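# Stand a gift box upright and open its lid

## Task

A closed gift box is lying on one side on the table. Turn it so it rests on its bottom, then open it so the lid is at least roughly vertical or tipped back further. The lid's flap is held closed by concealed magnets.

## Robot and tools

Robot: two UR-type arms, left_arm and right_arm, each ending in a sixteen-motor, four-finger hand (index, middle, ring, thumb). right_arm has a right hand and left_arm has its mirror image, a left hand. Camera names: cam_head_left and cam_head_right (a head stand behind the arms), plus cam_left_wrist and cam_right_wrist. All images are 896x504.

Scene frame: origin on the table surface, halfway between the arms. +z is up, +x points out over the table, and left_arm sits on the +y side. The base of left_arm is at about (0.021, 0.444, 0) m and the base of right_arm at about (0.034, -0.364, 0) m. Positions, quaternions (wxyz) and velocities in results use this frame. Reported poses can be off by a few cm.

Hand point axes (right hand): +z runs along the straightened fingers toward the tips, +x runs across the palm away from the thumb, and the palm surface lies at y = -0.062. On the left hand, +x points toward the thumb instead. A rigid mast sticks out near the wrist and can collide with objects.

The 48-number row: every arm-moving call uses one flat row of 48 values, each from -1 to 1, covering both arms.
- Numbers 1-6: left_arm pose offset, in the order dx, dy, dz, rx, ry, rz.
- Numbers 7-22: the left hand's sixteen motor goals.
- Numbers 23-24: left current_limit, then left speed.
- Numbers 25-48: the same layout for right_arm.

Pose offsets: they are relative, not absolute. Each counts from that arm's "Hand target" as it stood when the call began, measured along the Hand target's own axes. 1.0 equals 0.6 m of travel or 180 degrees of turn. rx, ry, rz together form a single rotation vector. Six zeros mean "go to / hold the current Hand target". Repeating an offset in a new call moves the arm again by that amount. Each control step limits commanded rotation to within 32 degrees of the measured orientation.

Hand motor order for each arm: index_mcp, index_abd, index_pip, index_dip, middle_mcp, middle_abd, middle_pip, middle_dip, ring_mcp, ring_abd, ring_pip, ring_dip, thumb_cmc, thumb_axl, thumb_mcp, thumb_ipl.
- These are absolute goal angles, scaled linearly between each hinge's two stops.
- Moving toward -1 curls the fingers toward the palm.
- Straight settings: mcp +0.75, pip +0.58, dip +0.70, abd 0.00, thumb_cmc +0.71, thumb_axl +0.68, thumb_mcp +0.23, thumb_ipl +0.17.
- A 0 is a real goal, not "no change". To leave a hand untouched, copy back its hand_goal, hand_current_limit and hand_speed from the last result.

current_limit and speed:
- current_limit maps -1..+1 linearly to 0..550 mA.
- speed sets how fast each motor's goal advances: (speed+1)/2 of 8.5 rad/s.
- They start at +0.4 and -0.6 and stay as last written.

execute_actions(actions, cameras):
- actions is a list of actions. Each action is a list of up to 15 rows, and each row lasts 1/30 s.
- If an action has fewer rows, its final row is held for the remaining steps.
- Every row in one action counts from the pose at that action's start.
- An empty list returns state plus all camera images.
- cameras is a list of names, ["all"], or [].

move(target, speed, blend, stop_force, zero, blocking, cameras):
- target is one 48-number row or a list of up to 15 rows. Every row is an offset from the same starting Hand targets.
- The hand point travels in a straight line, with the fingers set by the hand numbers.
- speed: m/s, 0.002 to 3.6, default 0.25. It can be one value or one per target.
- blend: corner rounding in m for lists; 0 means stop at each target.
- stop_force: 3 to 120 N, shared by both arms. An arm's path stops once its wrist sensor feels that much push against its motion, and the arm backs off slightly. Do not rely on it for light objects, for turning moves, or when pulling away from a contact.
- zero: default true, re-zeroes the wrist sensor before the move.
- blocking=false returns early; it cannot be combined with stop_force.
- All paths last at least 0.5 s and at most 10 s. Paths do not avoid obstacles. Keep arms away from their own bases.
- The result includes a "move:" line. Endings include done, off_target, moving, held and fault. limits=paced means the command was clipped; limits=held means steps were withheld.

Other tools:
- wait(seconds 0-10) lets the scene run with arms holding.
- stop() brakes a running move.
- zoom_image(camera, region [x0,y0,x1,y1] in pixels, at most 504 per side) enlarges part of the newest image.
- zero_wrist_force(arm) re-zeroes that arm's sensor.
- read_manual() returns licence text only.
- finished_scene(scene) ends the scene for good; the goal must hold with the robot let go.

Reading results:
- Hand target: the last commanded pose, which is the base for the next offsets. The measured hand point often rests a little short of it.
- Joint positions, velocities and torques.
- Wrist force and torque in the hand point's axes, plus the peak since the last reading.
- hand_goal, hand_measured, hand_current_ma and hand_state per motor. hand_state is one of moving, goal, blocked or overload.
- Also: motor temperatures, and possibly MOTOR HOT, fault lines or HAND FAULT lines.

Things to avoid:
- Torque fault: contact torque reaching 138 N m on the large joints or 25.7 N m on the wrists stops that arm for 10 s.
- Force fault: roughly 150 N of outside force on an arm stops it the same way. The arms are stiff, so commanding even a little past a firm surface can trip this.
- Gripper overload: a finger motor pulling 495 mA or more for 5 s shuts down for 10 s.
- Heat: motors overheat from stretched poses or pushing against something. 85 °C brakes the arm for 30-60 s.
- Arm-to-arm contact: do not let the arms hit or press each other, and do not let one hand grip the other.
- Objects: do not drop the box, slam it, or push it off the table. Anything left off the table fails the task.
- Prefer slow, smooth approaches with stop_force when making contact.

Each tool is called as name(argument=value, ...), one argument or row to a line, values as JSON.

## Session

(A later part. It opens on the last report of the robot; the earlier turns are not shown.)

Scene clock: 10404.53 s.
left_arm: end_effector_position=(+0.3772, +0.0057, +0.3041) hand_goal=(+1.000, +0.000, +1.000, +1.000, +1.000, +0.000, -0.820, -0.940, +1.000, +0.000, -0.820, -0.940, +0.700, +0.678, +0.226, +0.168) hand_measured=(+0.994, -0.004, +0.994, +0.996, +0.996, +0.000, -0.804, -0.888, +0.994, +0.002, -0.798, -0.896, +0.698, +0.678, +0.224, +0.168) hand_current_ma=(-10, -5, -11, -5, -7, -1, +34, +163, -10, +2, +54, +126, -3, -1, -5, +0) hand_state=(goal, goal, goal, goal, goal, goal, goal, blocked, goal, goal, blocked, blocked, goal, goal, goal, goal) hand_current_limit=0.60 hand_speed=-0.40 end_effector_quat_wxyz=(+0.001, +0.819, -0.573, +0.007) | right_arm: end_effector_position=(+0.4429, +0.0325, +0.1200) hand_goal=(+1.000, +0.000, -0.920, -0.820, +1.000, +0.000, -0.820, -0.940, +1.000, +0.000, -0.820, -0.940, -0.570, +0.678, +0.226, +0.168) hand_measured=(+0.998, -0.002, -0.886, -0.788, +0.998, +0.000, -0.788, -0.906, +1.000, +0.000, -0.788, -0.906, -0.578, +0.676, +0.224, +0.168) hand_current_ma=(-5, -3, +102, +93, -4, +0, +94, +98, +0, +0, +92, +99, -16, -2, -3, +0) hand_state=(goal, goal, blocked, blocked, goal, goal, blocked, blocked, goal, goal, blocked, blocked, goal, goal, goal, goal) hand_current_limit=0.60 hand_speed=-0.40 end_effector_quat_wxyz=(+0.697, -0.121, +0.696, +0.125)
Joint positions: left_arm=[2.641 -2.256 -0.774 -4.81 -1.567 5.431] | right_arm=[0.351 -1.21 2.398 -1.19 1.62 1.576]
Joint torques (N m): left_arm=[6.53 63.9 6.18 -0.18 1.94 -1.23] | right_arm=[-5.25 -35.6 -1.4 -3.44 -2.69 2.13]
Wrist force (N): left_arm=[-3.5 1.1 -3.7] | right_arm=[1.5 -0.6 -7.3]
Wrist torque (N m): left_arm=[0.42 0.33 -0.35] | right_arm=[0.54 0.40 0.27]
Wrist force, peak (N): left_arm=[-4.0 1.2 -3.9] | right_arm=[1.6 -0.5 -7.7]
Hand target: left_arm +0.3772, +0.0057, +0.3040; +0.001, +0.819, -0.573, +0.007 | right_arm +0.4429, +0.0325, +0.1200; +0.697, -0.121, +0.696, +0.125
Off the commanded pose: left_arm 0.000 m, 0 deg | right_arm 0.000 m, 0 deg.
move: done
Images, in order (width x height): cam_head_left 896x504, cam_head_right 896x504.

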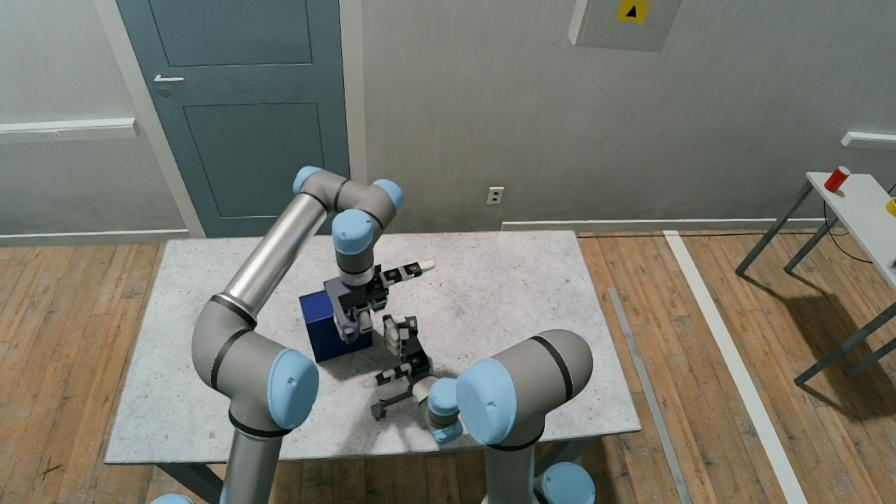

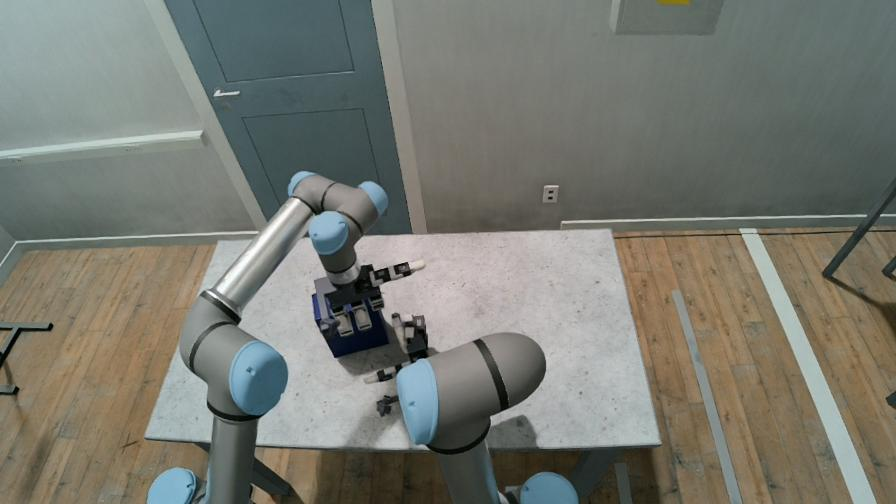

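move(
  target=[-0.033,0,0.04,0,0,0,1,0,1,1,1,0,-0.82,-0.94,1,0,-0.82,-0.94,0.7,0.678,0.226,0.168,0.6,-0.4,0,0,0,0,0,0,1,0,-0.92,-0.82,1,0,-0.82,-0.94,1,0,-0.82,-0.94,-0.57,0.678,0.226,0.168,0.6,-0.4],
  speed=0.02,
  stop_force=12,
  cameras=["cam_head_left","cam_left_wrist","cam_right_wrist"],
)

Scene clock: 10454.37 s.
left_arm: end_effector_position=(+0.3731, +0.0173, +0.2887) hand_goal=(+1.000, +0.000, +1.000, +1.000, +1.000, +0.000, -0.820, -0.940, +1.000, +0.000, -0.820, -0.940, +0.700, +0.678, +0.226, +0.168) hand_measured=(+1.002, +0.020, +1.002, +1.000, +0.996, +0.000, -0.804, -0.888, +0.994, +0.002, -0.798, -0.896, +0.698, +0.678, +0.224, +0.168) hand_current_ma=(+2, +40, +2, +1, -7, -1, +34, +163, -10, +2, +54, +126, -3, -1, -5, +0) hand_state=(goal, blocked, goal, goal, goal, goal, goal, blocked, goal, goal, blocked, blocked, goal, goal, goal, goal) hand_current_limit=0.60 hand_speed=-0.40 end_effector_quat_wxyz=(+0.001, +0.819, -0.573, +0.007) | right_arm: end_effector_position=(+0.4429, +0.0325, +0.1200) hand_goal=(+1.000, +0.000, -0.920, -0.820, +1.000, +0.000, -0.820, -0.940, +1.000, +0.000, -0.820, -0.940, -0.570, +0.678, +0.226, +0.168) hand_measured=(+0.998, -0.002, -0.886, -0.788, +0.998, +0.000, -0.788, -0.906, +1.000, +0.000, -0.788, -0.906, -0.578, +0.676, +0.224, +0.168) hand_current_ma=(-5, -3, +102, +93, -4, +0, +94, +98, +0, +0, +92, +99, -16, -2, -3, +0) hand_state=(goal, goal, blocked, blocked, goal, goal, blocked, blocked, goal, goal, blocked, blocked, goal, goal, goal, goal) hand_current_limit=0.60 hand_speed=-0.40 end_effector_quat_wxyz=(+0.697, -0.121, +0.696, +0.125)
Joint positions: left_arm=[2.656 -2.217 -0.879 -4.744 -1.567 5.446] | right_arm=[0.351 -1.21 2.398 -1.19 1.62 1.576]
Joint torques (N m): left_arm=[-4.93 27.22 23.39 -4.11 -1.48 -1.19] | right_arm=[-6.22 -35.49 -1.17 -3.19 -2.43 2]
Wrist force (N): left_arm=[-3.4 2.8 -15.9] | right_arm=[1.5 -0.2 -7.4]
Wrist torque (N m): left_arm=[2.27 0.68 -0.19] | right_arm=[0.59 0.41 0.27]
Wrist force, peak (N): left_arm=[-3.0 4.8 -23.6] | right_arm=[1.7 -0.2 -7.5]
Hand target: left_arm +0.3731, +0.0173, +0.2887; +0.001, +0.819, -0.573, +0.007 (not the last commanded pose) | right_arm +0.4429, +0.0325, +0.1200; +0.697, -0.121, +0.696, +0.125
Off the commanded pose: left_arm 0.011 m, 0 deg | right_arm 0.000 m, 0 deg.
move: contact (left_arm)
Images, in order (width x height): cam_head_left 896x504, cam_left_wrist 896x504, cam_right_wrist 896x504.

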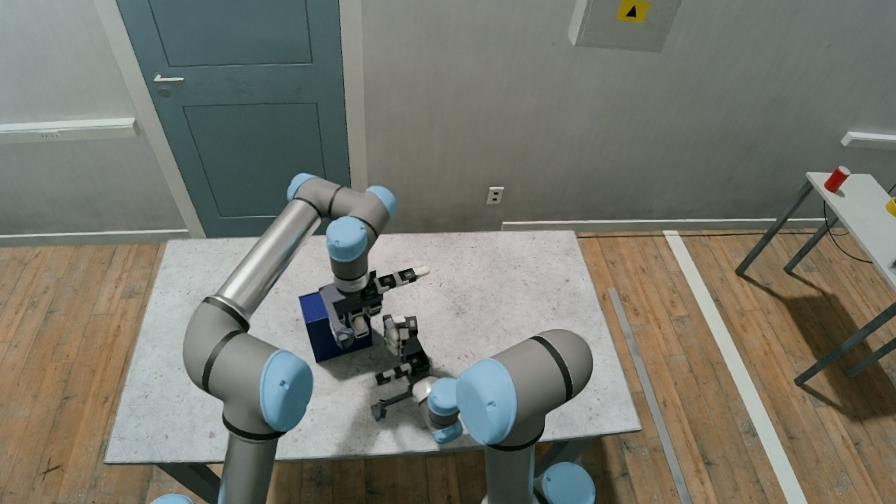

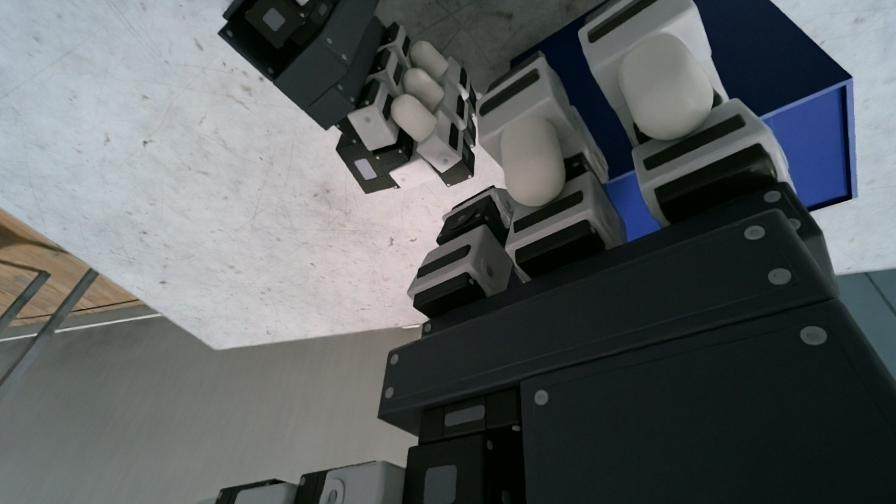

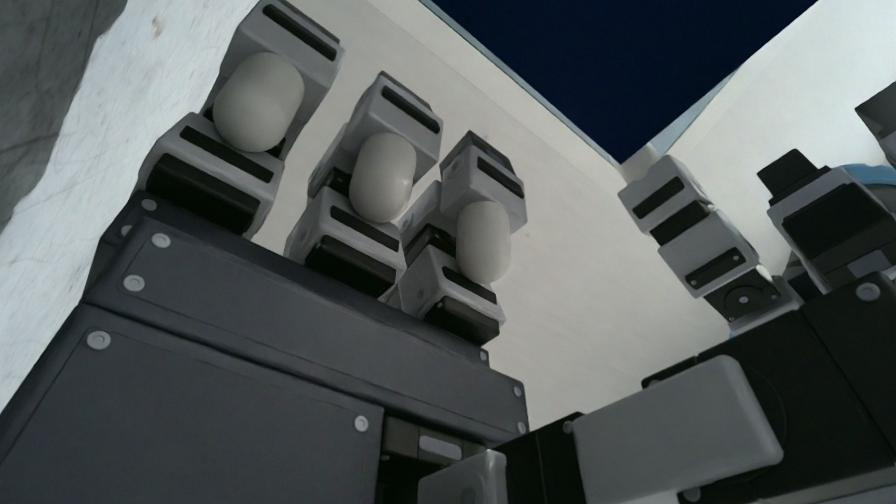

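wait(
  seconds=0.1,
  cameras=["cam_head_left","cam_head_right","cam_left_wrist","cam_right_wrist"],
)

zoom_image(
  camera="cam_head_right",
  region=[240, 200, 480, 440],
)

zoom_image(
  camera="cam_head_left",
  region=[280, 220, 460, 400],
)

Scene clock: 10470.77 s.
left_arm: end_effector_position=(+0.3731, +0.0173, +0.2887) hand_goal=(+1.000, +0.000, +1.000, +1.000, +1.000, +0.000, -0.820, -0.940, +1.000, +0.000, -0.820, -0.940, +0.700, +0.678, +0.226, +0.168) hand_measured=(+1.002, +0.020, +1.002, +1.000, +0.996, +0.000, -0.804, -0.888, +0.994, +0.002, -0.798, -0.896, +0.698, +0.678, +0.224, +0.168) hand_current_ma=(+2, +40, +2, +1, -7, -1, +34, +163, -10, +2, +54, +126, -3, -1, -5, +0) hand_state=(goal, blocked, goal, goal, goal, goal, goal, blocked, goal, goal, blocked, blocked, goal, goal, goal, goal) hand_current_limit=0.60 hand_speed=-0.40 end_effector_quat_wxyz=(+0.001, +0.819, -0.573, +0.007) | right_arm: end_effector_position=(+0.4429, +0.0325, +0.1200) hand_goal=(+1.000, +0.000, -0.920, -0.820, +1.000, +0.000, -0.820, -0.940, +1.000, +0.000, -0.820, -0.940, -0.570, +0.678, +0.226, +0.168) hand_measured=(+0.998, -0.002, -0.886, -0.788, +0.998, +0.000, -0.788, -0.906, +1.000, +0.000, -0.788, -0.906, -0.578, +0.676, +0.224, +0.168) hand_current_ma=(-5, -3, +102, +93, -4, +0, +94, +98, +0, +0, +92, +99, -16, -2, -3, +0) hand_state=(goal, goal, blocked, blocked, goal, goal, blocked, blocked, goal, goal, blocked, blocked, goal, goal, goal, goal) hand_current_limit=0.60 hand_speed=-0.40 end_effector_quat_wxyz=(+0.697, -0.121, +0.696, +0.125)
Joint positions: left_arm=[2.656 -2.217 -0.879 -4.744 -1.567 5.446] | right_arm=[0.351 -1.21 2.398 -1.19 1.62 1.576]
Joint torques (N m): left_arm=[-5.21 26.65 22.73 -4.08 -1.74 -1.22] | right_arm=[-5.63 -35.6 -1.16 -3.08 -2.11 2.03]
Wrist force (N): left_arm=[-3.5 2.5 -16.3] | right_arm=[1.5 -0.5 -7.3]
Wrist torque (N m): left_arm=[2.21 0.72 -0.20] | right_arm=[0.55 0.40 0.27]
Wrist force, peak (N): left_arm=[-3.5 2.6 -16.7] | right_arm=[1.8 -0.4 -7.5]
Hand target: left_arm +0.3731, +0.0173, +0.2887; +0.001, +0.819, -0.573, +0.007 (not the last commanded pose) | right_arm +0.4429, +0.0325, +0.1200; +0.697, -0.121, +0.696, +0.125
Off the commanded pose: left_arm 0.011 m, 0 deg | right_arm 0.000 m, 0 deg.
wait: 0.10 s; at rest from the start

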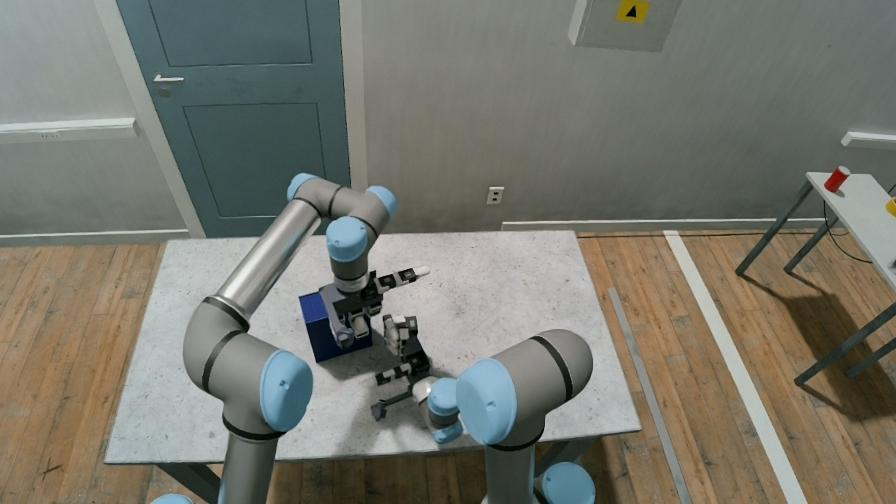

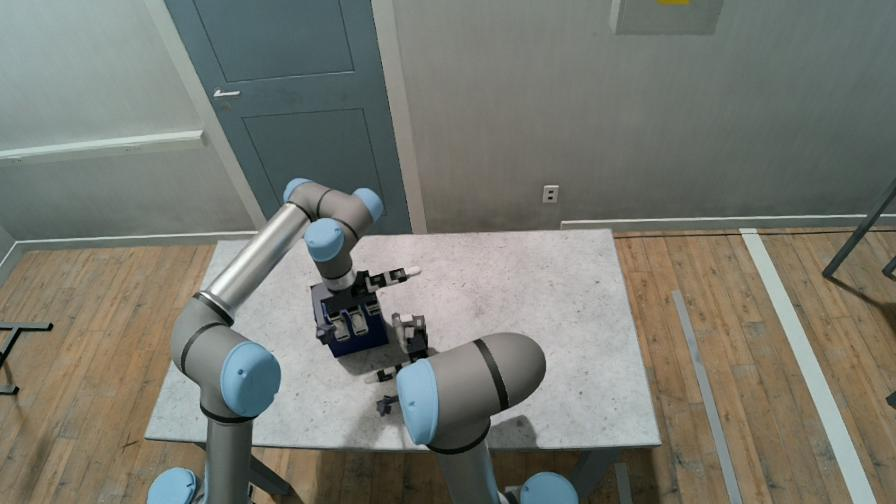

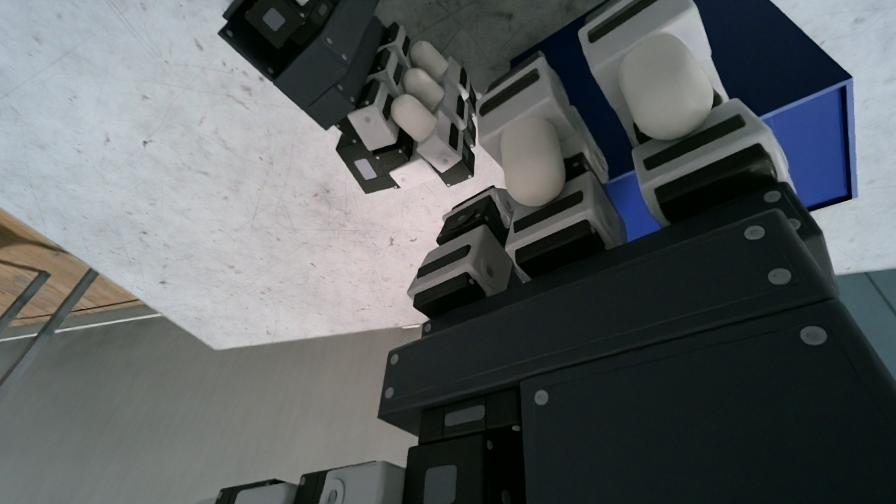

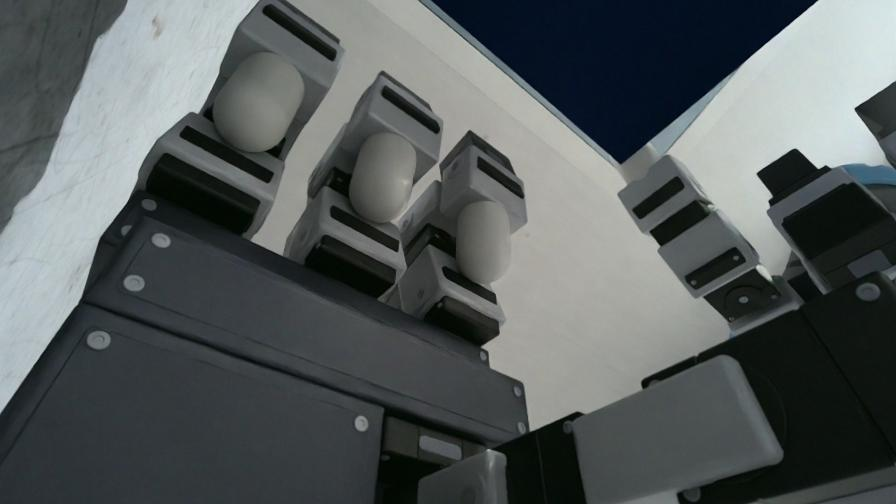

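Scaled by 2.100 from the camera's 896x504 image, which has a finer 1280x720 frame.

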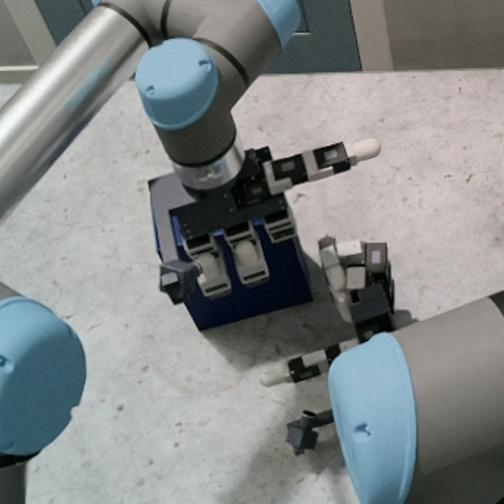

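Scaled by 2.800 from the camera's 896x504 image, which has a finer 1280x720 frame.

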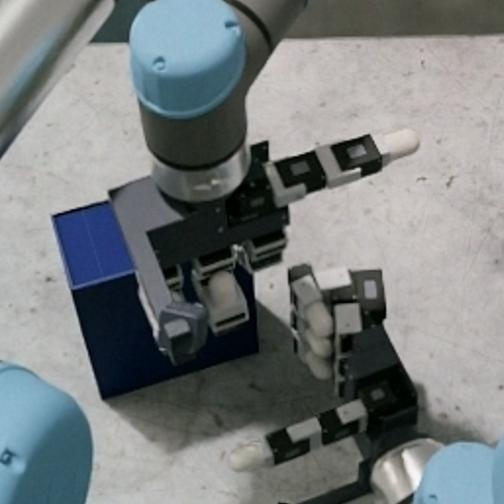

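move(
  target=[
    [0,0,-0.03,0,0,0,1,0,1,1,1,0,-0.82,-0.94,1,0,-0.82,-0.94,0.7,0.678,0.226,0.168,0.6,-0.4,0,0,0,0,0,0,1,0,-0.92,-0.82,1,0,-0.82,-0.94,1,0,-0.82,-0.94,-0.57,0.678,0.226,0.168,0.6,-0.4],
    [-0.04,0,-0.03,0,0,0,1,0,1,1,1,0,-0.82,-0.94,1,0,-0.82,-0.94,0.7,0.678,0.226,0.168,0.6,-0.4,0,0,0,0,0,0,1,0,-0.92,-0.82,1,0,-0.82,-0.94,1,0,-0.82,-0.94,-0.57,0.678,0.226,0.168,0.6,-0.4],
  ],
  speed=0.05,
)

move(
  target=[0,0,0.06,0,0,0,1,0,1,1,1,0,-0.82,-0.94,1,0,-0.82,-0.94,0.7,0.678,0.226,0.168,0.6,-0.4,0,0,0,0,0,0,1,0,-0.92,-0.82,1,0,-0.82,-0.94,1,0,-0.82,-0.94,-0.57,0.678,0.226,0.168,0.6,-0.4],
  speed=0.02,
  stop_force=10,
  cameras=["cam_head_right","cam_left_wrist"],
)

zoom_image(
  camera="cam_head_right",
  region=[280, 240, 460, 420],
)

Scene clock: 10488.03 s.
left_arm: end_effector_position=(+0.3647, +0.0400, +0.3064) hand_goal=(+1.000, +0.000, +1.000, +1.000, +1.000, +0.000, -0.820, -0.940, +1.000, +0.000, -0.820, -0.940, +0.700, +0.678, +0.226, +0.168) hand_measured=(+0.998, +0.004, +1.000, +1.000, +0.996, +0.000, -0.804, -0.888, +0.994, +0.002, -0.798, -0.896, +0.698, +0.678, +0.224, +0.168) hand_current_ma=(-4, +4, +0, +0, -7, -1, +34, +163, -10, +2, +54, +126, -3, -1, -5, +0) hand_state=(goal, goal, goal, goal, goal, goal, goal, blocked, goal, goal, blocked, blocked, goal, goal, goal, goal) hand_current_limit=0.60 hand_speed=-0.40 end_effector_quat_wxyz=(+0.001, +0.819, -0.573, +0.007) | right_arm: end_effector_position=(+0.4429, +0.0325, +0.1200) hand_goal=(+1.000, +0.000, -0.920, -0.820, +1.000, +0.000, -0.820, -0.940, +1.000, +0.000, -0.820, -0.940, -0.570, +0.678, +0.226, +0.168) hand_measured=(+0.998, -0.002, -0.886, -0.788, +0.998, +0.000, -0.788, -0.906, +1.000, +0.000, -0.788, -0.906, -0.578, +0.676, +0.224, +0.168) hand_current_ma=(-5, -3, +102, +93, -4, +0, +94, +98, +0, +0, +92, +99, -16, -2, -3, +0) hand_state=(goal, goal, blocked, blocked, goal, goal, blocked, blocked, goal, goal, blocked, blocked, goal, goal, goal, goal) hand_current_limit=0.60 hand_speed=-0.40 end_effector_quat_wxyz=(+0.697, -0.121, +0.696, +0.125)
Joint positions: left_arm=[2.686 -2.154 -0.936 -4.751 -1.566 5.477] | right_arm=[0.351 -1.21 2.398 -1.19 1.62 1.576]
Joint torques (N m): left_arm=[6.64 59.09 6.2 -0.18 1.83 1.93] | right_arm=[-5.48 -35.39 -1.52 -2.81 -1.97 2.01]
Wrist force (N): left_arm=[-4.0 1.0 -3.6] | right_arm=[1.4 -0.4 -7.2]
Wrist torque (N m): left_arm=[0.40 0.41 -0.42] | right_arm=[0.56 0.41 0.27]
Wrist force, peak (N): left_arm=[-3.4 2.7 -16.6] | right_arm=[1.5 -0.5 -7.6]
Hand target: left_arm +0.3647, +0.0400, +0.3064; +0.001, +0.819, -0.573, +0.007 | right_arm +0.4429, +0.0325, +0.1200; +0.697, -0.121, +0.696, +0.125
Off the commanded pose: left_arm 0.000 m, 0 deg | right_arm 0.000 m, 0 deg.
move: done

Scene clock: 10490.00 s.
left_arm: end_effector_position=(+0.3648, +0.0399, +0.2892) hand_goal=(+1.000, +0.000, +1.000, +1.000, +1.000, +0.000, -0.820, -0.940, +1.000, +0.000, -0.820, -0.940, +0.700, +0.678, +0.226, +0.168) hand_measured=(+1.000, +0.004, +1.000, +1.000, +0.996, +0.000, -0.804, -0.888, +0.994, +0.002, -0.798, -0.896, +0.698, +0.678, +0.224, +0.168) hand_current_ma=(+1, +4, +1, +1, -7, -1, +34, +163, -10, +2, +54, +126, -3, -1, -5, +0) hand_state=(goal, goal, goal, goal, goal, goal, goal, blocked, goal, goal, blocked, blocked, goal, goal, goal, goal) hand_current_limit=0.60 hand_speed=-0.40 end_effector_quat_wxyz=(+0.001, +0.819, -0.573, +0.007) | right_arm: end_effector_position=(+0.4429, +0.0325, +0.1200) hand_goal=(+1.000, +0.000, -0.920, -0.820, +1.000, +0.000, -0.820, -0.940, +1.000, +0.000, -0.820, -0.940, -0.570, +0.678, +0.226, +0.168) hand_measured=(+0.998, -0.002, -0.886, -0.788, +0.998, +0.000, -0.788, -0.906, +1.000, +0.000, -0.788, -0.906, -0.578, +0.676, +0.224, +0.168) hand_current_ma=(-5, -3, +102, +93, -4, +0, +94, +98, +0, +0, +92, +99, -16, -2, -3, +0) hand_state=(goal, goal, blocked, blocked, goal, goal, blocked, blocked, goal, goal, blocked, blocked, goal, goal, goal, goal) hand_current_limit=0.60 hand_speed=-0.40 end_effector_quat_wxyz=(+0.697, -0.121, +0.696, +0.125)
Joint positions: left_arm=[2.686 -2.153 -0.981 -4.706 -1.566 5.477] | right_arm=[0.351 -1.21 2.398 -1.19 1.62 1.576]
Joint torques (N m): left_arm=[7.56 27.64 25.25 -4.1 -0.63 -0.3] | right_arm=[-5.13 -35.28 -1.66 -2.74 -1.87 2.06]
Wrist force (N): left_arm=[-4.1 2.2 -11.3] | right_arm=[1.7 -0.5 -7.1]
Wrist torque (N m): left_arm=[1.60 0.58 -0.41] | right_arm=[0.54 0.38 0.28]
Wrist force, peak (N): left_arm=[-3.3 5.6 -21.8] | right_arm=[1.4 -0.4 -7.6]
Hand target: left_arm +0.3648, +0.0399, +0.2892; +0.001, +0.819, -0.573, +0.007 (not the last commanded pose) | right_arm +0.4429, +0.0325, +0.1200; +0.697, -0.121, +0.696, +0.125
Off the commanded pose: left_arm 0.019 m, 0 deg | right_arm 0.000 m, 0 deg.
move: contact (left_arm)
Images, in order (width x height): cam_head_right 896x504, cam_left_wrist 896x504.

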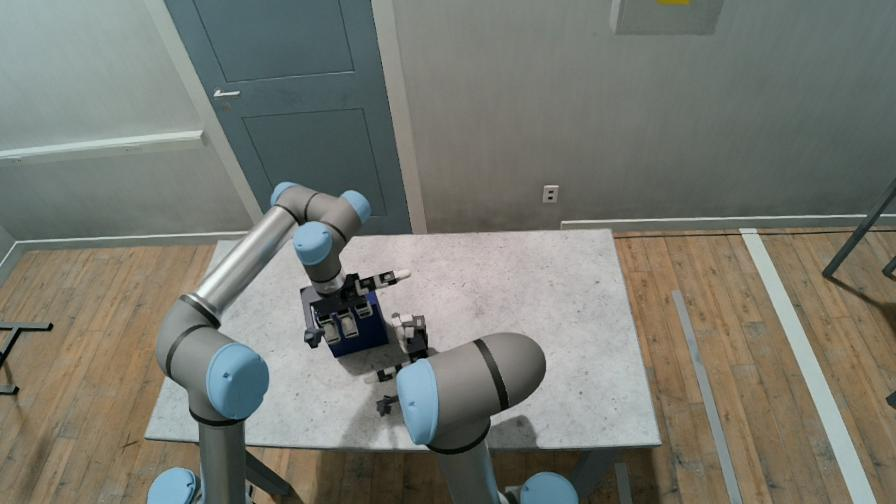

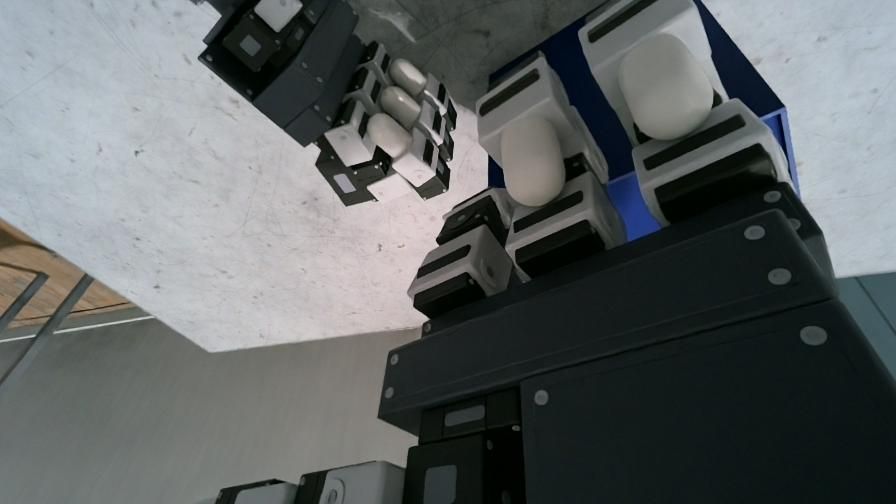

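Scaled by 2.800 from the camera's 896x504 image, which has a finer 1280x720 frame.

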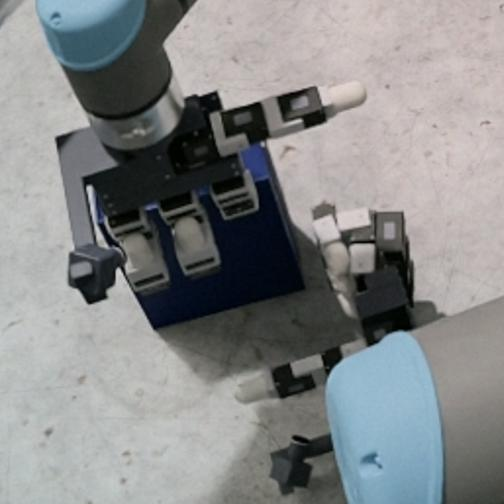

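move(
  target=[
    [0,0,-0.02,0,0,0,1,0,1,1,1,0,-0.82,-0.94,1,0,-0.82,-0.94,0.7,0.678,0.226,0.168,0.6,-0.4,0,0,0,0,0,0,1,0,-0.92,-0.82,1,0,-0.82,-0.94,1,0,-0.82,-0.94,-0.57,0.678,0.226,0.168,0.6,-0.4],
    [0.022,0,-0.02,0,0,0,1,0,1,1,1,0,-0.82,-0.94,1,0,-0.82,-0.94,0.7,0.678,0.226,0.168,0.6,-0.4,0,0,0,0,0,0,1,0,-0.92,-0.82,1,0,-0.82,-0.94,1,0,-0.82,-0.94,-0.57,0.678,0.226,0.168,0.6,-0.4],
  ],
  speed=0.05,
)

move(
  target=[0,0,0.1,0,0,0,1,0,1,1,1,0,-0.82,-0.94,1,0,-0.82,-0.94,0.7,0.678,0.226,0.168,0.6,-0.4,0,0,0,0,0,0,1,0,-0.92,-0.82,1,0,-0.82,-0.94,1,0,-0.82,-0.94,-0.57,0.678,0.226,0.168,0.6,-0.4],
  speed=0.015,
  stop_force=20,
)

move(
  target=[0,0,0,0,0,0,1,0,1,1,1,0,-0.82,-0.94,1,0,-0.82,-0.94,0.7,0.678,0.226,0.168,0.6,-0.4,0,0.06,0,0,0,0,1,0,-0.92,-0.82,1,0,-0.82,-0.94,1,0,-0.82,-0.94,-0.57,0.678,0.226,0.168,0.6,-0.4],
  speed=0.015,
  stop_force=6,
  cameras=["cam_head_left","cam_left_wrist","cam_right_wrist"],
)

Scene clock: 10515.20 s.
left_arm: end_effector_position=(+0.3692, +0.0277, +0.3014) hand_goal=(+1.000, +0.000, +1.000, +1.000, +1.000, +0.000, -0.820, -0.940, +1.000, +0.000, -0.820, -0.940, +0.700, +0.678, +0.226, +0.168) hand_measured=(+0.998, +0.002, +1.000, +1.000, +0.996, +0.000, -0.804, -0.888, +0.994, +0.002, -0.798, -0.896, +0.698, +0.678, +0.224, +0.168) hand_current_ma=(-4, +3, +0, +0, -7, -1, +34, +163, -10, +2, +54, +126, -3, -1, -5, +0) hand_state=(goal, goal, goal, goal, goal, goal, goal, blocked, goal, goal, blocked, blocked, goal, goal, goal, goal) hand_current_limit=0.60 hand_speed=-0.40 end_effector_quat_wxyz=(+0.001, +0.819, -0.573, +0.007) | right_arm: end_effector_position=(+0.4429, +0.0325, +0.1200) hand_goal=(+1.000, +0.000, -0.920, -0.820, +1.000, +0.000, -0.820, -0.940, +1.000, +0.000, -0.820, -0.940, -0.570, +0.678, +0.226, +0.168) hand_measured=(+0.998, -0.002, -0.886, -0.788, +0.998, +0.000, -0.788, -0.906, +1.000, +0.000, -0.788, -0.906, -0.578, +0.676, +0.224, +0.168) hand_current_ma=(-5, -3, +102, +93, -4, +0, +94, +98, +0, +0, +92, +99, -16, -2, -3, +0) hand_state=(goal, goal, blocked, blocked, goal, goal, blocked, blocked, goal, goal, blocked, blocked, goal, goal, goal, goal) hand_current_limit=0.60 hand_speed=-0.40 end_effector_quat_wxyz=(+0.697, -0.121, +0.696, +0.125)
Joint positions: left_arm=[2.669 -2.188 -0.893 -4.759 -1.566 5.46] | right_arm=[0.351 -1.21 2.398 -1.19 1.62 1.576]
Joint torques (N m): left_arm=[-5.77 34.56 28.03 -4.39 -1.55 -1.17] | right_arm=[-4.67 -35.52 -1.73 -2.55 -1.44 2]
Wrist force (N): left_arm=[-4.0 0.9 -3.5] | right_arm=[1.6 -0.4 -7.2]
Wrist torque (N m): left_arm=[0.39 0.40 -0.28] | right_arm=[0.56 0.39 0.28]
Wrist force, peak (N): left_arm=[-3.6 2.6 -12.8] | right_arm=[1.5 -0.3 -7.6]
Hand target: left_arm +0.3692, +0.0276, +0.3014; +0.001, +0.819, -0.573, +0.007 | right_arm +0.4429, +0.0325, +0.1200; +0.697, -0.121, +0.696, +0.125
Off the commanded pose: left_arm 0.000 m, 0 deg | right_arm 0.000 m, 0 deg.
move: done

Scene clock: 10517.17 s.
left_arm: end_effector_position=(+0.3693, +0.0275, +0.2884) hand_goal=(+1.000, +0.000, +1.000, +1.000, +1.000, +0.000, -0.820, -0.940, +1.000, +0.000, -0.820, -0.940, +0.700, +0.678, +0.226, +0.168) hand_measured=(+1.002, +0.006, +1.002, +1.002, +0.996, +0.000, -0.804, -0.888, +0.994, +0.002, -0.798, -0.896, +0.698, +0.678, +0.224, +0.168) hand_current_ma=(+3, +7, +2, +1, -7, -1, +34, +163, -10, +2, +54, +126, -3, -1, -5, +0) hand_state=(goal, goal, goal, goal, goal, goal, goal, blocked, goal, goal, blocked, blocked, goal, goal, goal, goal) hand_current_limit=0.60 hand_speed=-0.40 end_effector_quat_wxyz=(+0.001, +0.819, -0.573, +0.007) | right_arm: end_effector_position=(+0.4429, +0.0325, +0.1200) hand_goal=(+1.000, +0.000, -0.920, -0.820, +1.000, +0.000, -0.820, -0.940, +1.000, +0.000, -0.820, -0.940, -0.570, +0.678, +0.226, +0.168) hand_measured=(+0.998, -0.002, -0.886, -0.788, +0.998, +0.000, -0.788, -0.906, +1.000, +0.000, -0.788, -0.906, -0.578, +0.676, +0.224, +0.168) hand_current_ma=(-5, -3, +102, +93, -4, +0, +94, +98, +0, +0, +92, +99, -16, -2, -3, +0) hand_state=(goal, goal, blocked, blocked, goal, goal, blocked, blocked, goal, goal, blocked, blocked, goal, goal, goal, goal) hand_current_limit=0.60 hand_speed=-0.40 end_effector_quat_wxyz=(+0.697, -0.121, +0.696, +0.125)
Joint positions: left_arm=[2.669 -2.187 -0.928 -4.725 -1.566 5.46] | right_arm=[0.351 -1.21 2.398 -1.19 1.62 1.576]
Joint torques (N m): left_arm=[0.26 20.77 21.42 -3.33 -1.36 -0.77] | right_arm=[-4.73 -35.17 -1.67 -2.46 -1.48 1.94]
Wrist force (N): left_arm=[-3.9 4.4 -21.7] | right_arm=[1.5 -0.4 -7.4]
Wrist torque (N m): left_arm=[3.07 0.85 -0.19] | right_arm=[0.57 0.42 0.27]
Wrist force, peak (N): left_arm=[-3.3 6.6 -30.3] | right_arm=[1.5 -0.4 -7.6]
Hand target: left_arm +0.3693, +0.0275, +0.2883; +0.001, +0.819, -0.573, +0.007 (not the last commanded pose) | right_arm +0.4429, +0.0325, +0.1200; +0.697, -0.121, +0.696, +0.125
Off the commanded pose: left_arm 0.047 m, 0 deg | right_arm 0.000 m, 0 deg.
move: contact (left_arm)

Scene clock: 10520.57 s.
left_arm: end_effector_position=(+0.3693, +0.0275, +0.2883) hand_goal=(+1.000, +0.000, +1.000, +1.000, +1.000, +0.000, -0.820, -0.940, +1.000, +0.000, -0.820, -0.940, +0.700, +0.678, +0.226, +0.168) hand_measured=(+1.002, +0.006, +1.002, +1.002, +0.996, +0.000, -0.804, -0.888, +0.994, +0.002, -0.798, -0.896, +0.698, +0.678, +0.224, +0.168) hand_current_ma=(+3, +7, +2, +1, -7, -1, +34, +163, -10, +2, +54, +126, -3, -1, -5, +0) hand_state=(goal, goal, goal, goal, goal, goal, goal, blocked, goal, goal, blocked, blocked, goal, goal, goal, goal) hand_current_limit=0.60 hand_speed=-0.40 end_effector_quat_wxyz=(+0.001, +0.819, -0.573, +0.007) | right_arm: end_effector_position=(+0.4306, +0.0663, +0.1201) hand_goal=(+1.000, +0.000, -0.920, -0.820, +1.000, +0.000, -0.820, -0.940, +1.000, +0.000, -0.820, -0.940, -0.570, +0.678, +0.226, +0.168) hand_measured=(+0.998, -0.002, -0.886, -0.788, +0.998, +0.000, -0.788, -0.906, +1.000, +0.000, -0.788, -0.906, -0.578, +0.676, +0.224, +0.168) hand_current_ma=(-5, -3, +102, +93, -4, +0, +94, +98, +0, +0, +92, +99, -16, -2, -3, +0) hand_state=(goal, goal, blocked, blocked, goal, goal, blocked, blocked, goal, goal, blocked, blocked, goal, goal, goal, goal) hand_current_limit=0.60 hand_speed=-0.40 end_effector_quat_wxyz=(+0.697, -0.121, +0.696, +0.125)
Joint positions: left_arm=[2.669 -2.187 -0.928 -4.725 -1.566 5.46] | right_arm=[0.468 -1.185 2.347 -1.163 1.736 1.575]
Joint torques (N m): left_arm=[8.85 21.3 20.23 -3.05 -1.42 0.19] | right_arm=[6.86 -12.63 -21.39 0.11 3.01 -1.41]
Wrist force (N): left_arm=[-3.9 4.5 -21.7] | right_arm=[1.9 -0.4 -7.4]
Wrist torque (N m): left_arm=[3.10 0.87 -0.18] | right_arm=[0.57 0.38 0.32]
Wrist force, peak (N): left_arm=[-3.6 4.4 -23.1] | right_arm=[1.7 -0.4 -7.7]
Hand target: left_arm +0.3693, +0.0275, +0.2883; +0.001, +0.819, -0.573, +0.007 | right_arm +0.4306, +0.0663, +0.1201; +0.697, -0.121, +0.696, +0.125
Off the commanded pose: left_arm 0.000 m, 0 deg | right_arm 0.000 m, 0 deg.
move: done
Images, in order (width x height): cam_head_left 896x504, cam_left_wrist 896x504, cam_right_wrist 896x504.

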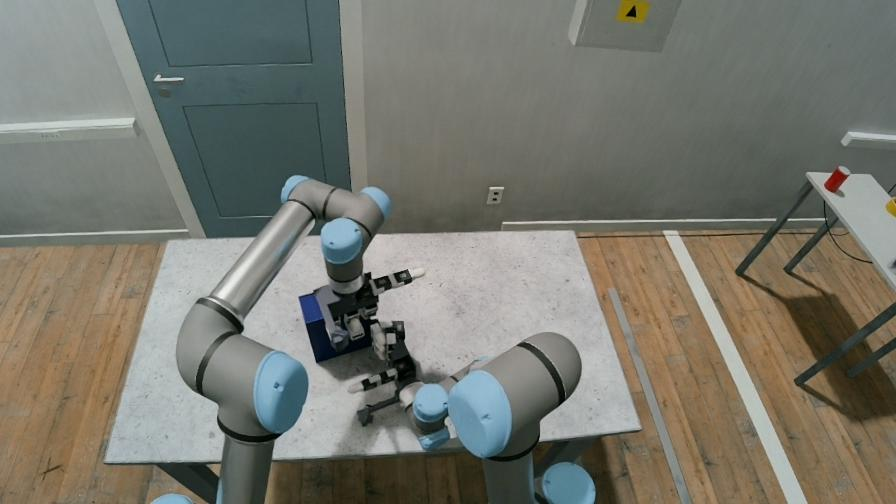

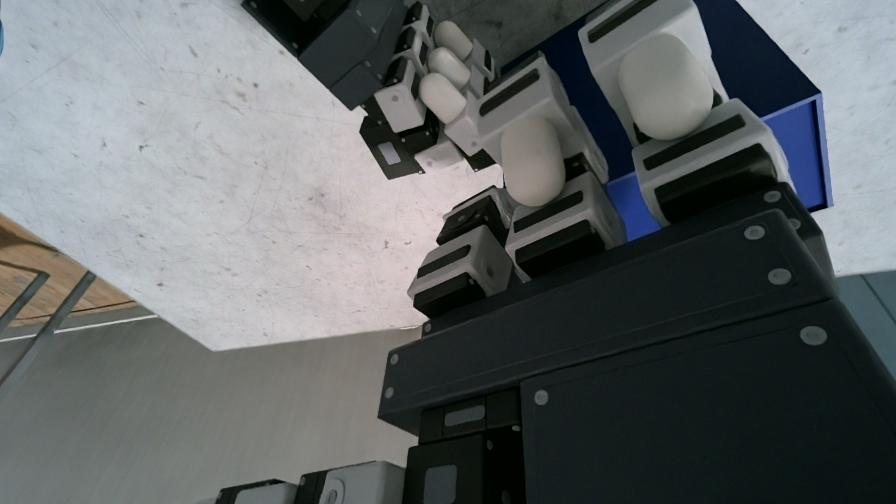

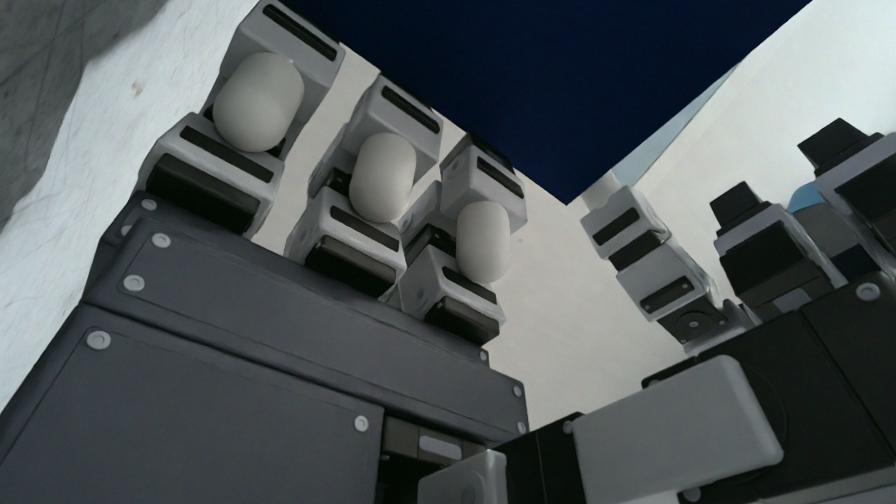

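wait(
  seconds=0.1,
  cameras=["cam_head_right"],
)

zoom_image(
  camera="cam_head_right",
  region=[290, 260, 440, 410],
)

Scene clock: 10532.77 s.
left_arm: end_effector_position=(+0.3693, +0.0275, +0.2883) hand_goal=(+1.000, +0.000, +1.000, +1.000, +1.000, +0.000, -0.820, -0.940, +1.000, +0.000, -0.820, -0.940, +0.700, +0.678, +0.226, +0.168) hand_measured=(+1.002, +0.006, +1.002, +1.002, +0.996, +0.000, -0.804, -0.888, +0.994, +0.002, -0.798, -0.896, +0.698, +0.678, +0.224, +0.168) hand_current_ma=(+3, +7, +2, +1, -7, -1, +34, +163, -10, +2, +54, +126, -3, -1, -5, +0) hand_state=(goal, goal, goal, goal, goal, goal, goal, blocked, goal, goal, blocked, blocked, goal, goal, goal, goal) hand_current_limit=0.60 hand_speed=-0.40 end_effector_quat_wxyz=(+0.001, +0.819, -0.573, +0.007) | right_arm: end_effector_position=(+0.4306, +0.0663, +0.1201) hand_goal=(+1.000, +0.000, -0.920, -0.820, +1.000, +0.000, -0.820, -0.940, +1.000, +0.000, -0.820, -0.940, -0.570, +0.678, +0.226, +0.168) hand_measured=(+0.998, -0.002, -0.886, -0.788, +0.998, +0.000, -0.788, -0.906, +1.000, +0.000, -0.788, -0.906, -0.578, +0.676, +0.224, +0.168) hand_current_ma=(-5, -3, +102, +93, -4, +0, +94, +98, +0, +0, +92, +99, -16, -2, -3, +0) hand_state=(goal, goal, blocked, blocked, goal, goal, blocked, blocked, goal, goal, blocked, blocked, goal, goal, goal, goal) hand_current_limit=0.60 hand_speed=-0.40 end_effector_quat_wxyz=(+0.697, -0.121, +0.696, +0.125)
Joint positions: left_arm=[2.669 -2.187 -0.928 -4.725 -1.566 5.46] | right_arm=[0.468 -1.185 2.347 -1.163 1.736 1.575]
Joint torques (N m): left_arm=[9.43 20.56 19.1 -2.38 -1.57 1.33] | right_arm=[6.84 -12.87 -21.56 0.13 2.87 -0.58]
Wrist force (N): left_arm=[-3.8 4.5 -21.6] | right_arm=[1.9 -0.5 -7.4]
Wrist torque (N m): left_arm=[3.07 0.87 -0.18] | right_arm=[0.57 0.37 0.32]
Wrist force, peak (N): left_arm=[-3.9 4.3 -23.1] | right_arm=[1.6 -0.4 -7.7]
Hand target: left_arm +0.3693, +0.0275, +0.2883; +0.001, +0.819, -0.573, +0.007 | right_arm +0.4306, +0.0663, +0.1201; +0.697, -0.121, +0.696, +0.125
Off the commanded pose: left_arm 0.000 m, 0 deg | right_arm 0.000 m, 0 deg.
wait: 0.10 s; at rest from the start
Images, in order (width x height): cam_head_right 896x504.

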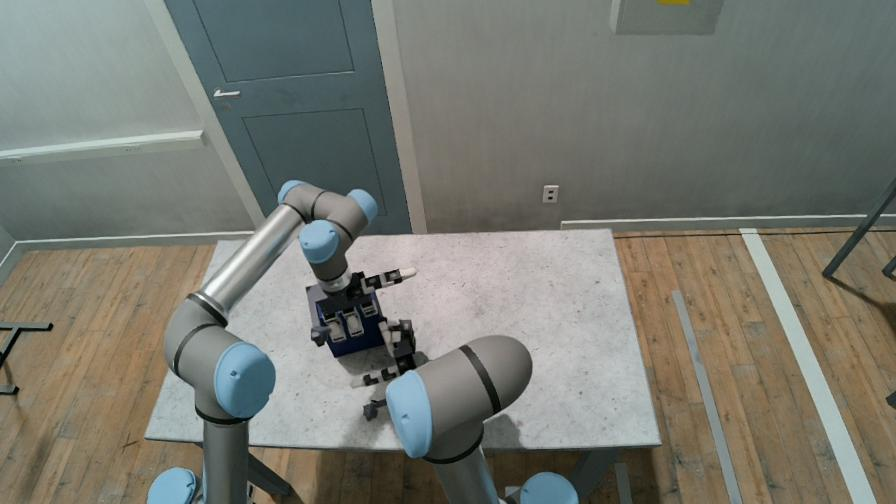

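Scaled by 3.360 from the camera's 896x504 image, which has a finer 1280x720 frame.

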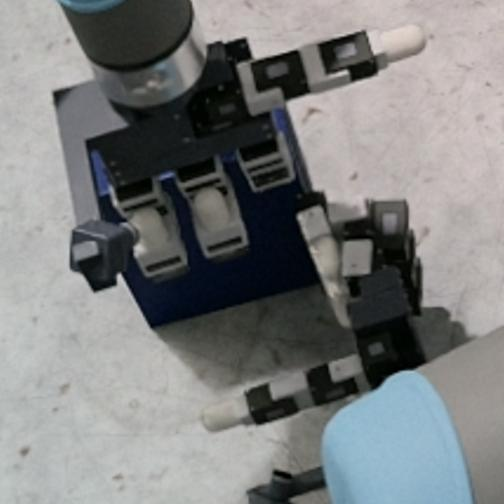

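move(
  target=[0,0,0,0,0,0,1,0,1,1,1,0,-0.82,-0.94,1,0,-0.82,-0.94,0.7,0.678,0.226,0.168,0.6,-0.4,0,0.05,0,0,0,0,1,0,-1,-1,1,0,-1,-1,1,0,-1,-1,-0.57,0.678,0.226,0.168,0.7,-0.4],
  speed=0.015,
  stop_force=6,
  cameras=["cam_head_right"],
)

zoom_image(
  camera="cam_head_right",
  region=[290, 260, 440, 410],
)

Scene clock: 10543.13 s.
left_arm: end_effector_position=(+0.3693, +0.0275, +0.2883) hand_goal=(+1.000, +0.000, +1.000, +1.000, +1.000, +0.000, -0.820, -0.940, +1.000, +0.000, -0.820, -0.940, +0.700, +0.678, +0.226, +0.168) hand_measured=(+1.002, +0.006, +1.002, +1.002, +0.996, +0.000, -0.804, -0.888, +0.994, +0.002, -0.798, -0.896, +0.698, +0.678, +0.224, +0.168) hand_current_ma=(+3, +7, +2, +1, -7, -1, +34, +163, -10, +2, +54, +126, -3, -1, -5, +0) hand_state=(goal, goal, goal, goal, goal, goal, goal, blocked, goal, goal, blocked, blocked, goal, goal, goal, goal) hand_current_limit=0.60 hand_speed=-0.40 end_effector_quat_wxyz=(+0.001, +0.819, -0.573, +0.007) | right_arm: end_effector_position=(+0.4203, +0.0945, +0.1203) hand_goal=(+1.000, +0.000, -1.000, -1.000, +1.000, +0.000, -1.000, -1.000, +1.000, +0.000, -1.000, -1.000, -0.570, +0.678, +0.226, +0.168) hand_measured=(+0.996, -0.002, -0.894, -0.794, +0.998, +0.000, -0.796, -0.912, +1.000, +0.000, -0.796, -0.912, -0.578, +0.676, +0.224, +0.168) hand_current_ma=(-9, -3, +401, +468, -4, +0, +468, +320, +0, +0, +467, +323, -16, -2, -3, +0) hand_state=(goal, goal, blocked, blocked, goal, goal, blocked, blocked, goal, goal, blocked, blocked, goal, goal, goal, goal) hand_current_limit=0.70 hand_speed=-0.40 end_effector_quat_wxyz=(+0.697, -0.121, +0.696, +0.125)
Joint positions: left_arm=[2.669 -2.187 -0.928 -4.725 -1.566 5.46] | right_arm=[0.558 -1.161 2.298 -1.138 1.827 1.575]
Joint torques (N m): left_arm=[8.64 22.07 16.73 -1.06 -1.5 1.34] | right_arm=[7.11 -13.99 -21.61 0.12 2.92 -1.37]
Wrist force (N): left_arm=[-3.7 4.6 -21.9] | right_arm=[2.0 -0.7 -7.3]
Wrist torque (N m): left_arm=[3.12 0.84 -0.17] | right_arm=[0.52 0.34 0.41]
Wrist force, peak (N): left_arm=[-3.5 4.5 -23.1] | right_arm=[2.0 -0.5 -7.7]
Hand target: left_arm +0.3693, +0.0275, +0.2883; +0.001, +0.819, -0.573, +0.007 | right_arm +0.4203, +0.0945, +0.1203; +0.697, -0.121, +0.696, +0.125
Off the commanded pose: left_arm 0.000 m, 0 deg | right_arm 0.000 m, 0 deg.
move: done
Images, in order (width x height): cam_head_right 896x504.

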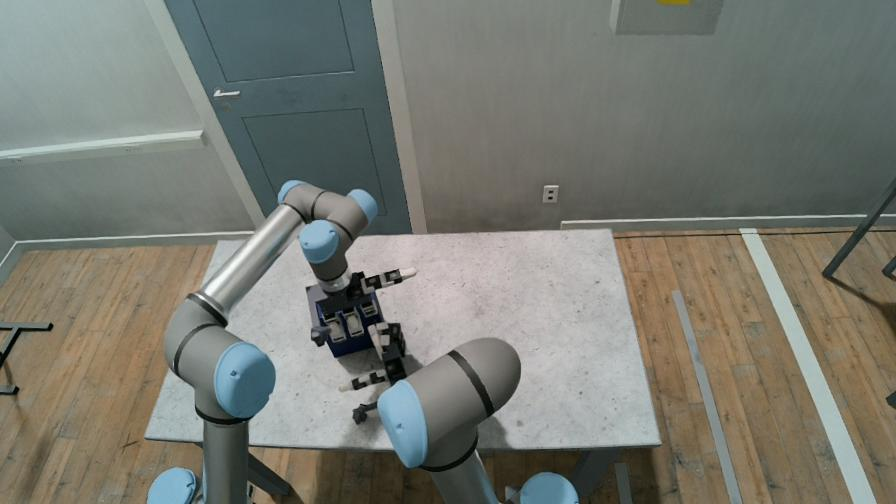

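Scaled by 3.360 from the camera's 896x504 image, which has a finer 1280x720 frame.

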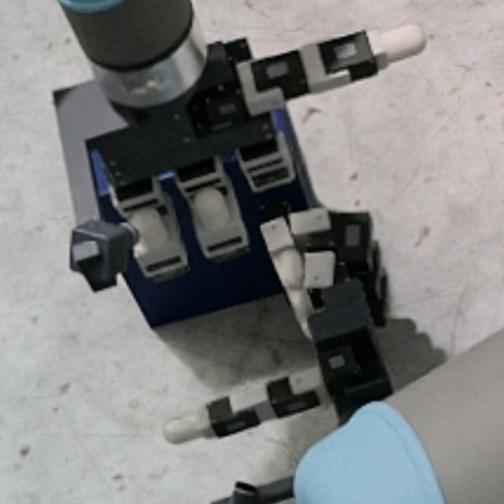

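move(
  target=[0,0,0,0,0,0,1,0,1,1,1,0,-0.82,-0.94,1,0,-0.82,-0.94,0.7,0.678,0.226,0.168,0.6,-0.4,0,0,0.05,0,0,0,1,0,-1,-1,1,0,-1,-1,1,0,-1,-1,-0.57,0.678,0.226,0.168,0.7,-0.4],
  speed=0.015,
  stop_force=5,
  cameras=["cam_right_wrist"],
)

Scene clock: 10554.77 s.
left_arm: end_effector_position=(+0.3694, +0.0275, +0.2883) hand_goal=(+1.000, +0.000, +1.000, +1.000, +1.000, +0.000, -0.820, -0.940, +1.000, +0.000, -0.820, -0.940, +0.700, +0.678, +0.226, +0.168) hand_measured=(+1.002, +0.004, +1.002, +1.002, +0.996, +0.000, -0.804, -0.888, +0.994, +0.002, -0.798, -0.896, +0.698, +0.678, +0.224, +0.168) hand_current_ma=(+3, +5, +2, +1, -7, -1, +34, +163, -10, +2, +54, +126, -3, -1, -5, +0) hand_state=(goal, goal, goal, goal, goal, goal, goal, blocked, goal, goal, blocked, blocked, goal, goal, goal, goal) hand_current_limit=0.60 hand_speed=-0.40 end_effector_quat_wxyz=(+0.001, +0.819, -0.573, +0.007) | right_arm: end_effector_position=(+0.4261, +0.0966, +0.1203) hand_goal=(+1.000, +0.000, -1.000, -1.000, +1.000, +0.000, -1.000, -1.000, +1.000, +0.000, -1.000, -1.000, -0.570, +0.678, +0.226, +0.168) hand_measured=(+0.996, -0.002, -0.894, -0.794, +0.998, +0.000, -0.796, -0.912, +1.000, +0.000, -0.800, -0.912, -0.578, +0.676, +0.224, +0.168) hand_current_ma=(-9, -3, +401, +467, -4, +0, +467, +320, -1, +1, +468, +323, -16, -2, -3, +0) hand_state=(goal, goal, blocked, blocked, goal, goal, blocked, blocked, goal, goal, blocked, blocked, goal, goal, goal, goal) hand_current_limit=0.70 hand_speed=-0.40 end_effector_quat_wxyz=(+0.697, -0.121, +0.696, +0.125)
Joint positions: left_arm=[2.669 -2.187 -0.928 -4.725 -1.566 5.46] | right_arm=[0.554 -1.154 2.283 -1.131 1.822 1.575]
Joint torques (N m): left_arm=[-1.43 26.47 14.17 -0.41 1.64 1.56] | right_arm=[7.27 -39.42 -2.51 -3.61 2.93 0.24]
Wrist force (N): left_arm=[-3.8 1.8 -21.7] | right_arm=[1.9 -0.6 -7.2]
Wrist torque (N m): left_arm=[3.19 0.82 -0.24] | right_arm=[0.53 0.35 0.42]
Wrist force, peak (N): left_arm=[-3.6 4.5 -23.1] | right_arm=[0.2 -1.9 -13.0]
Hand target: left_arm +0.3693, +0.0275, +0.2883; +0.001, +0.819, -0.573, +0.007 | right_arm +0.4261, +0.0966, +0.1203; +0.697, -0.121, +0.696, +0.125 (not the last commanded pose)
Off the commanded pose: left_arm 0.000 m, 0 deg | right_arm 0.024 m, 0 deg.
move: contact (right_arm)
Images, in order (width x height): cam_right_wrist 896x504.

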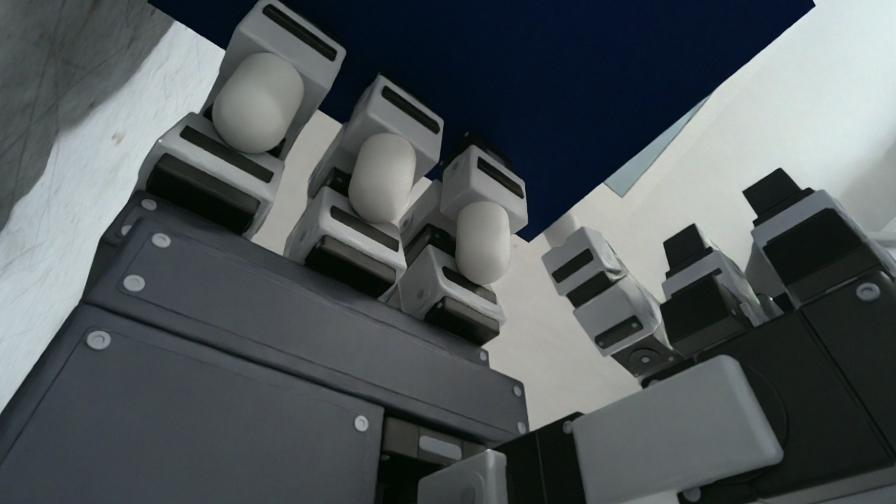

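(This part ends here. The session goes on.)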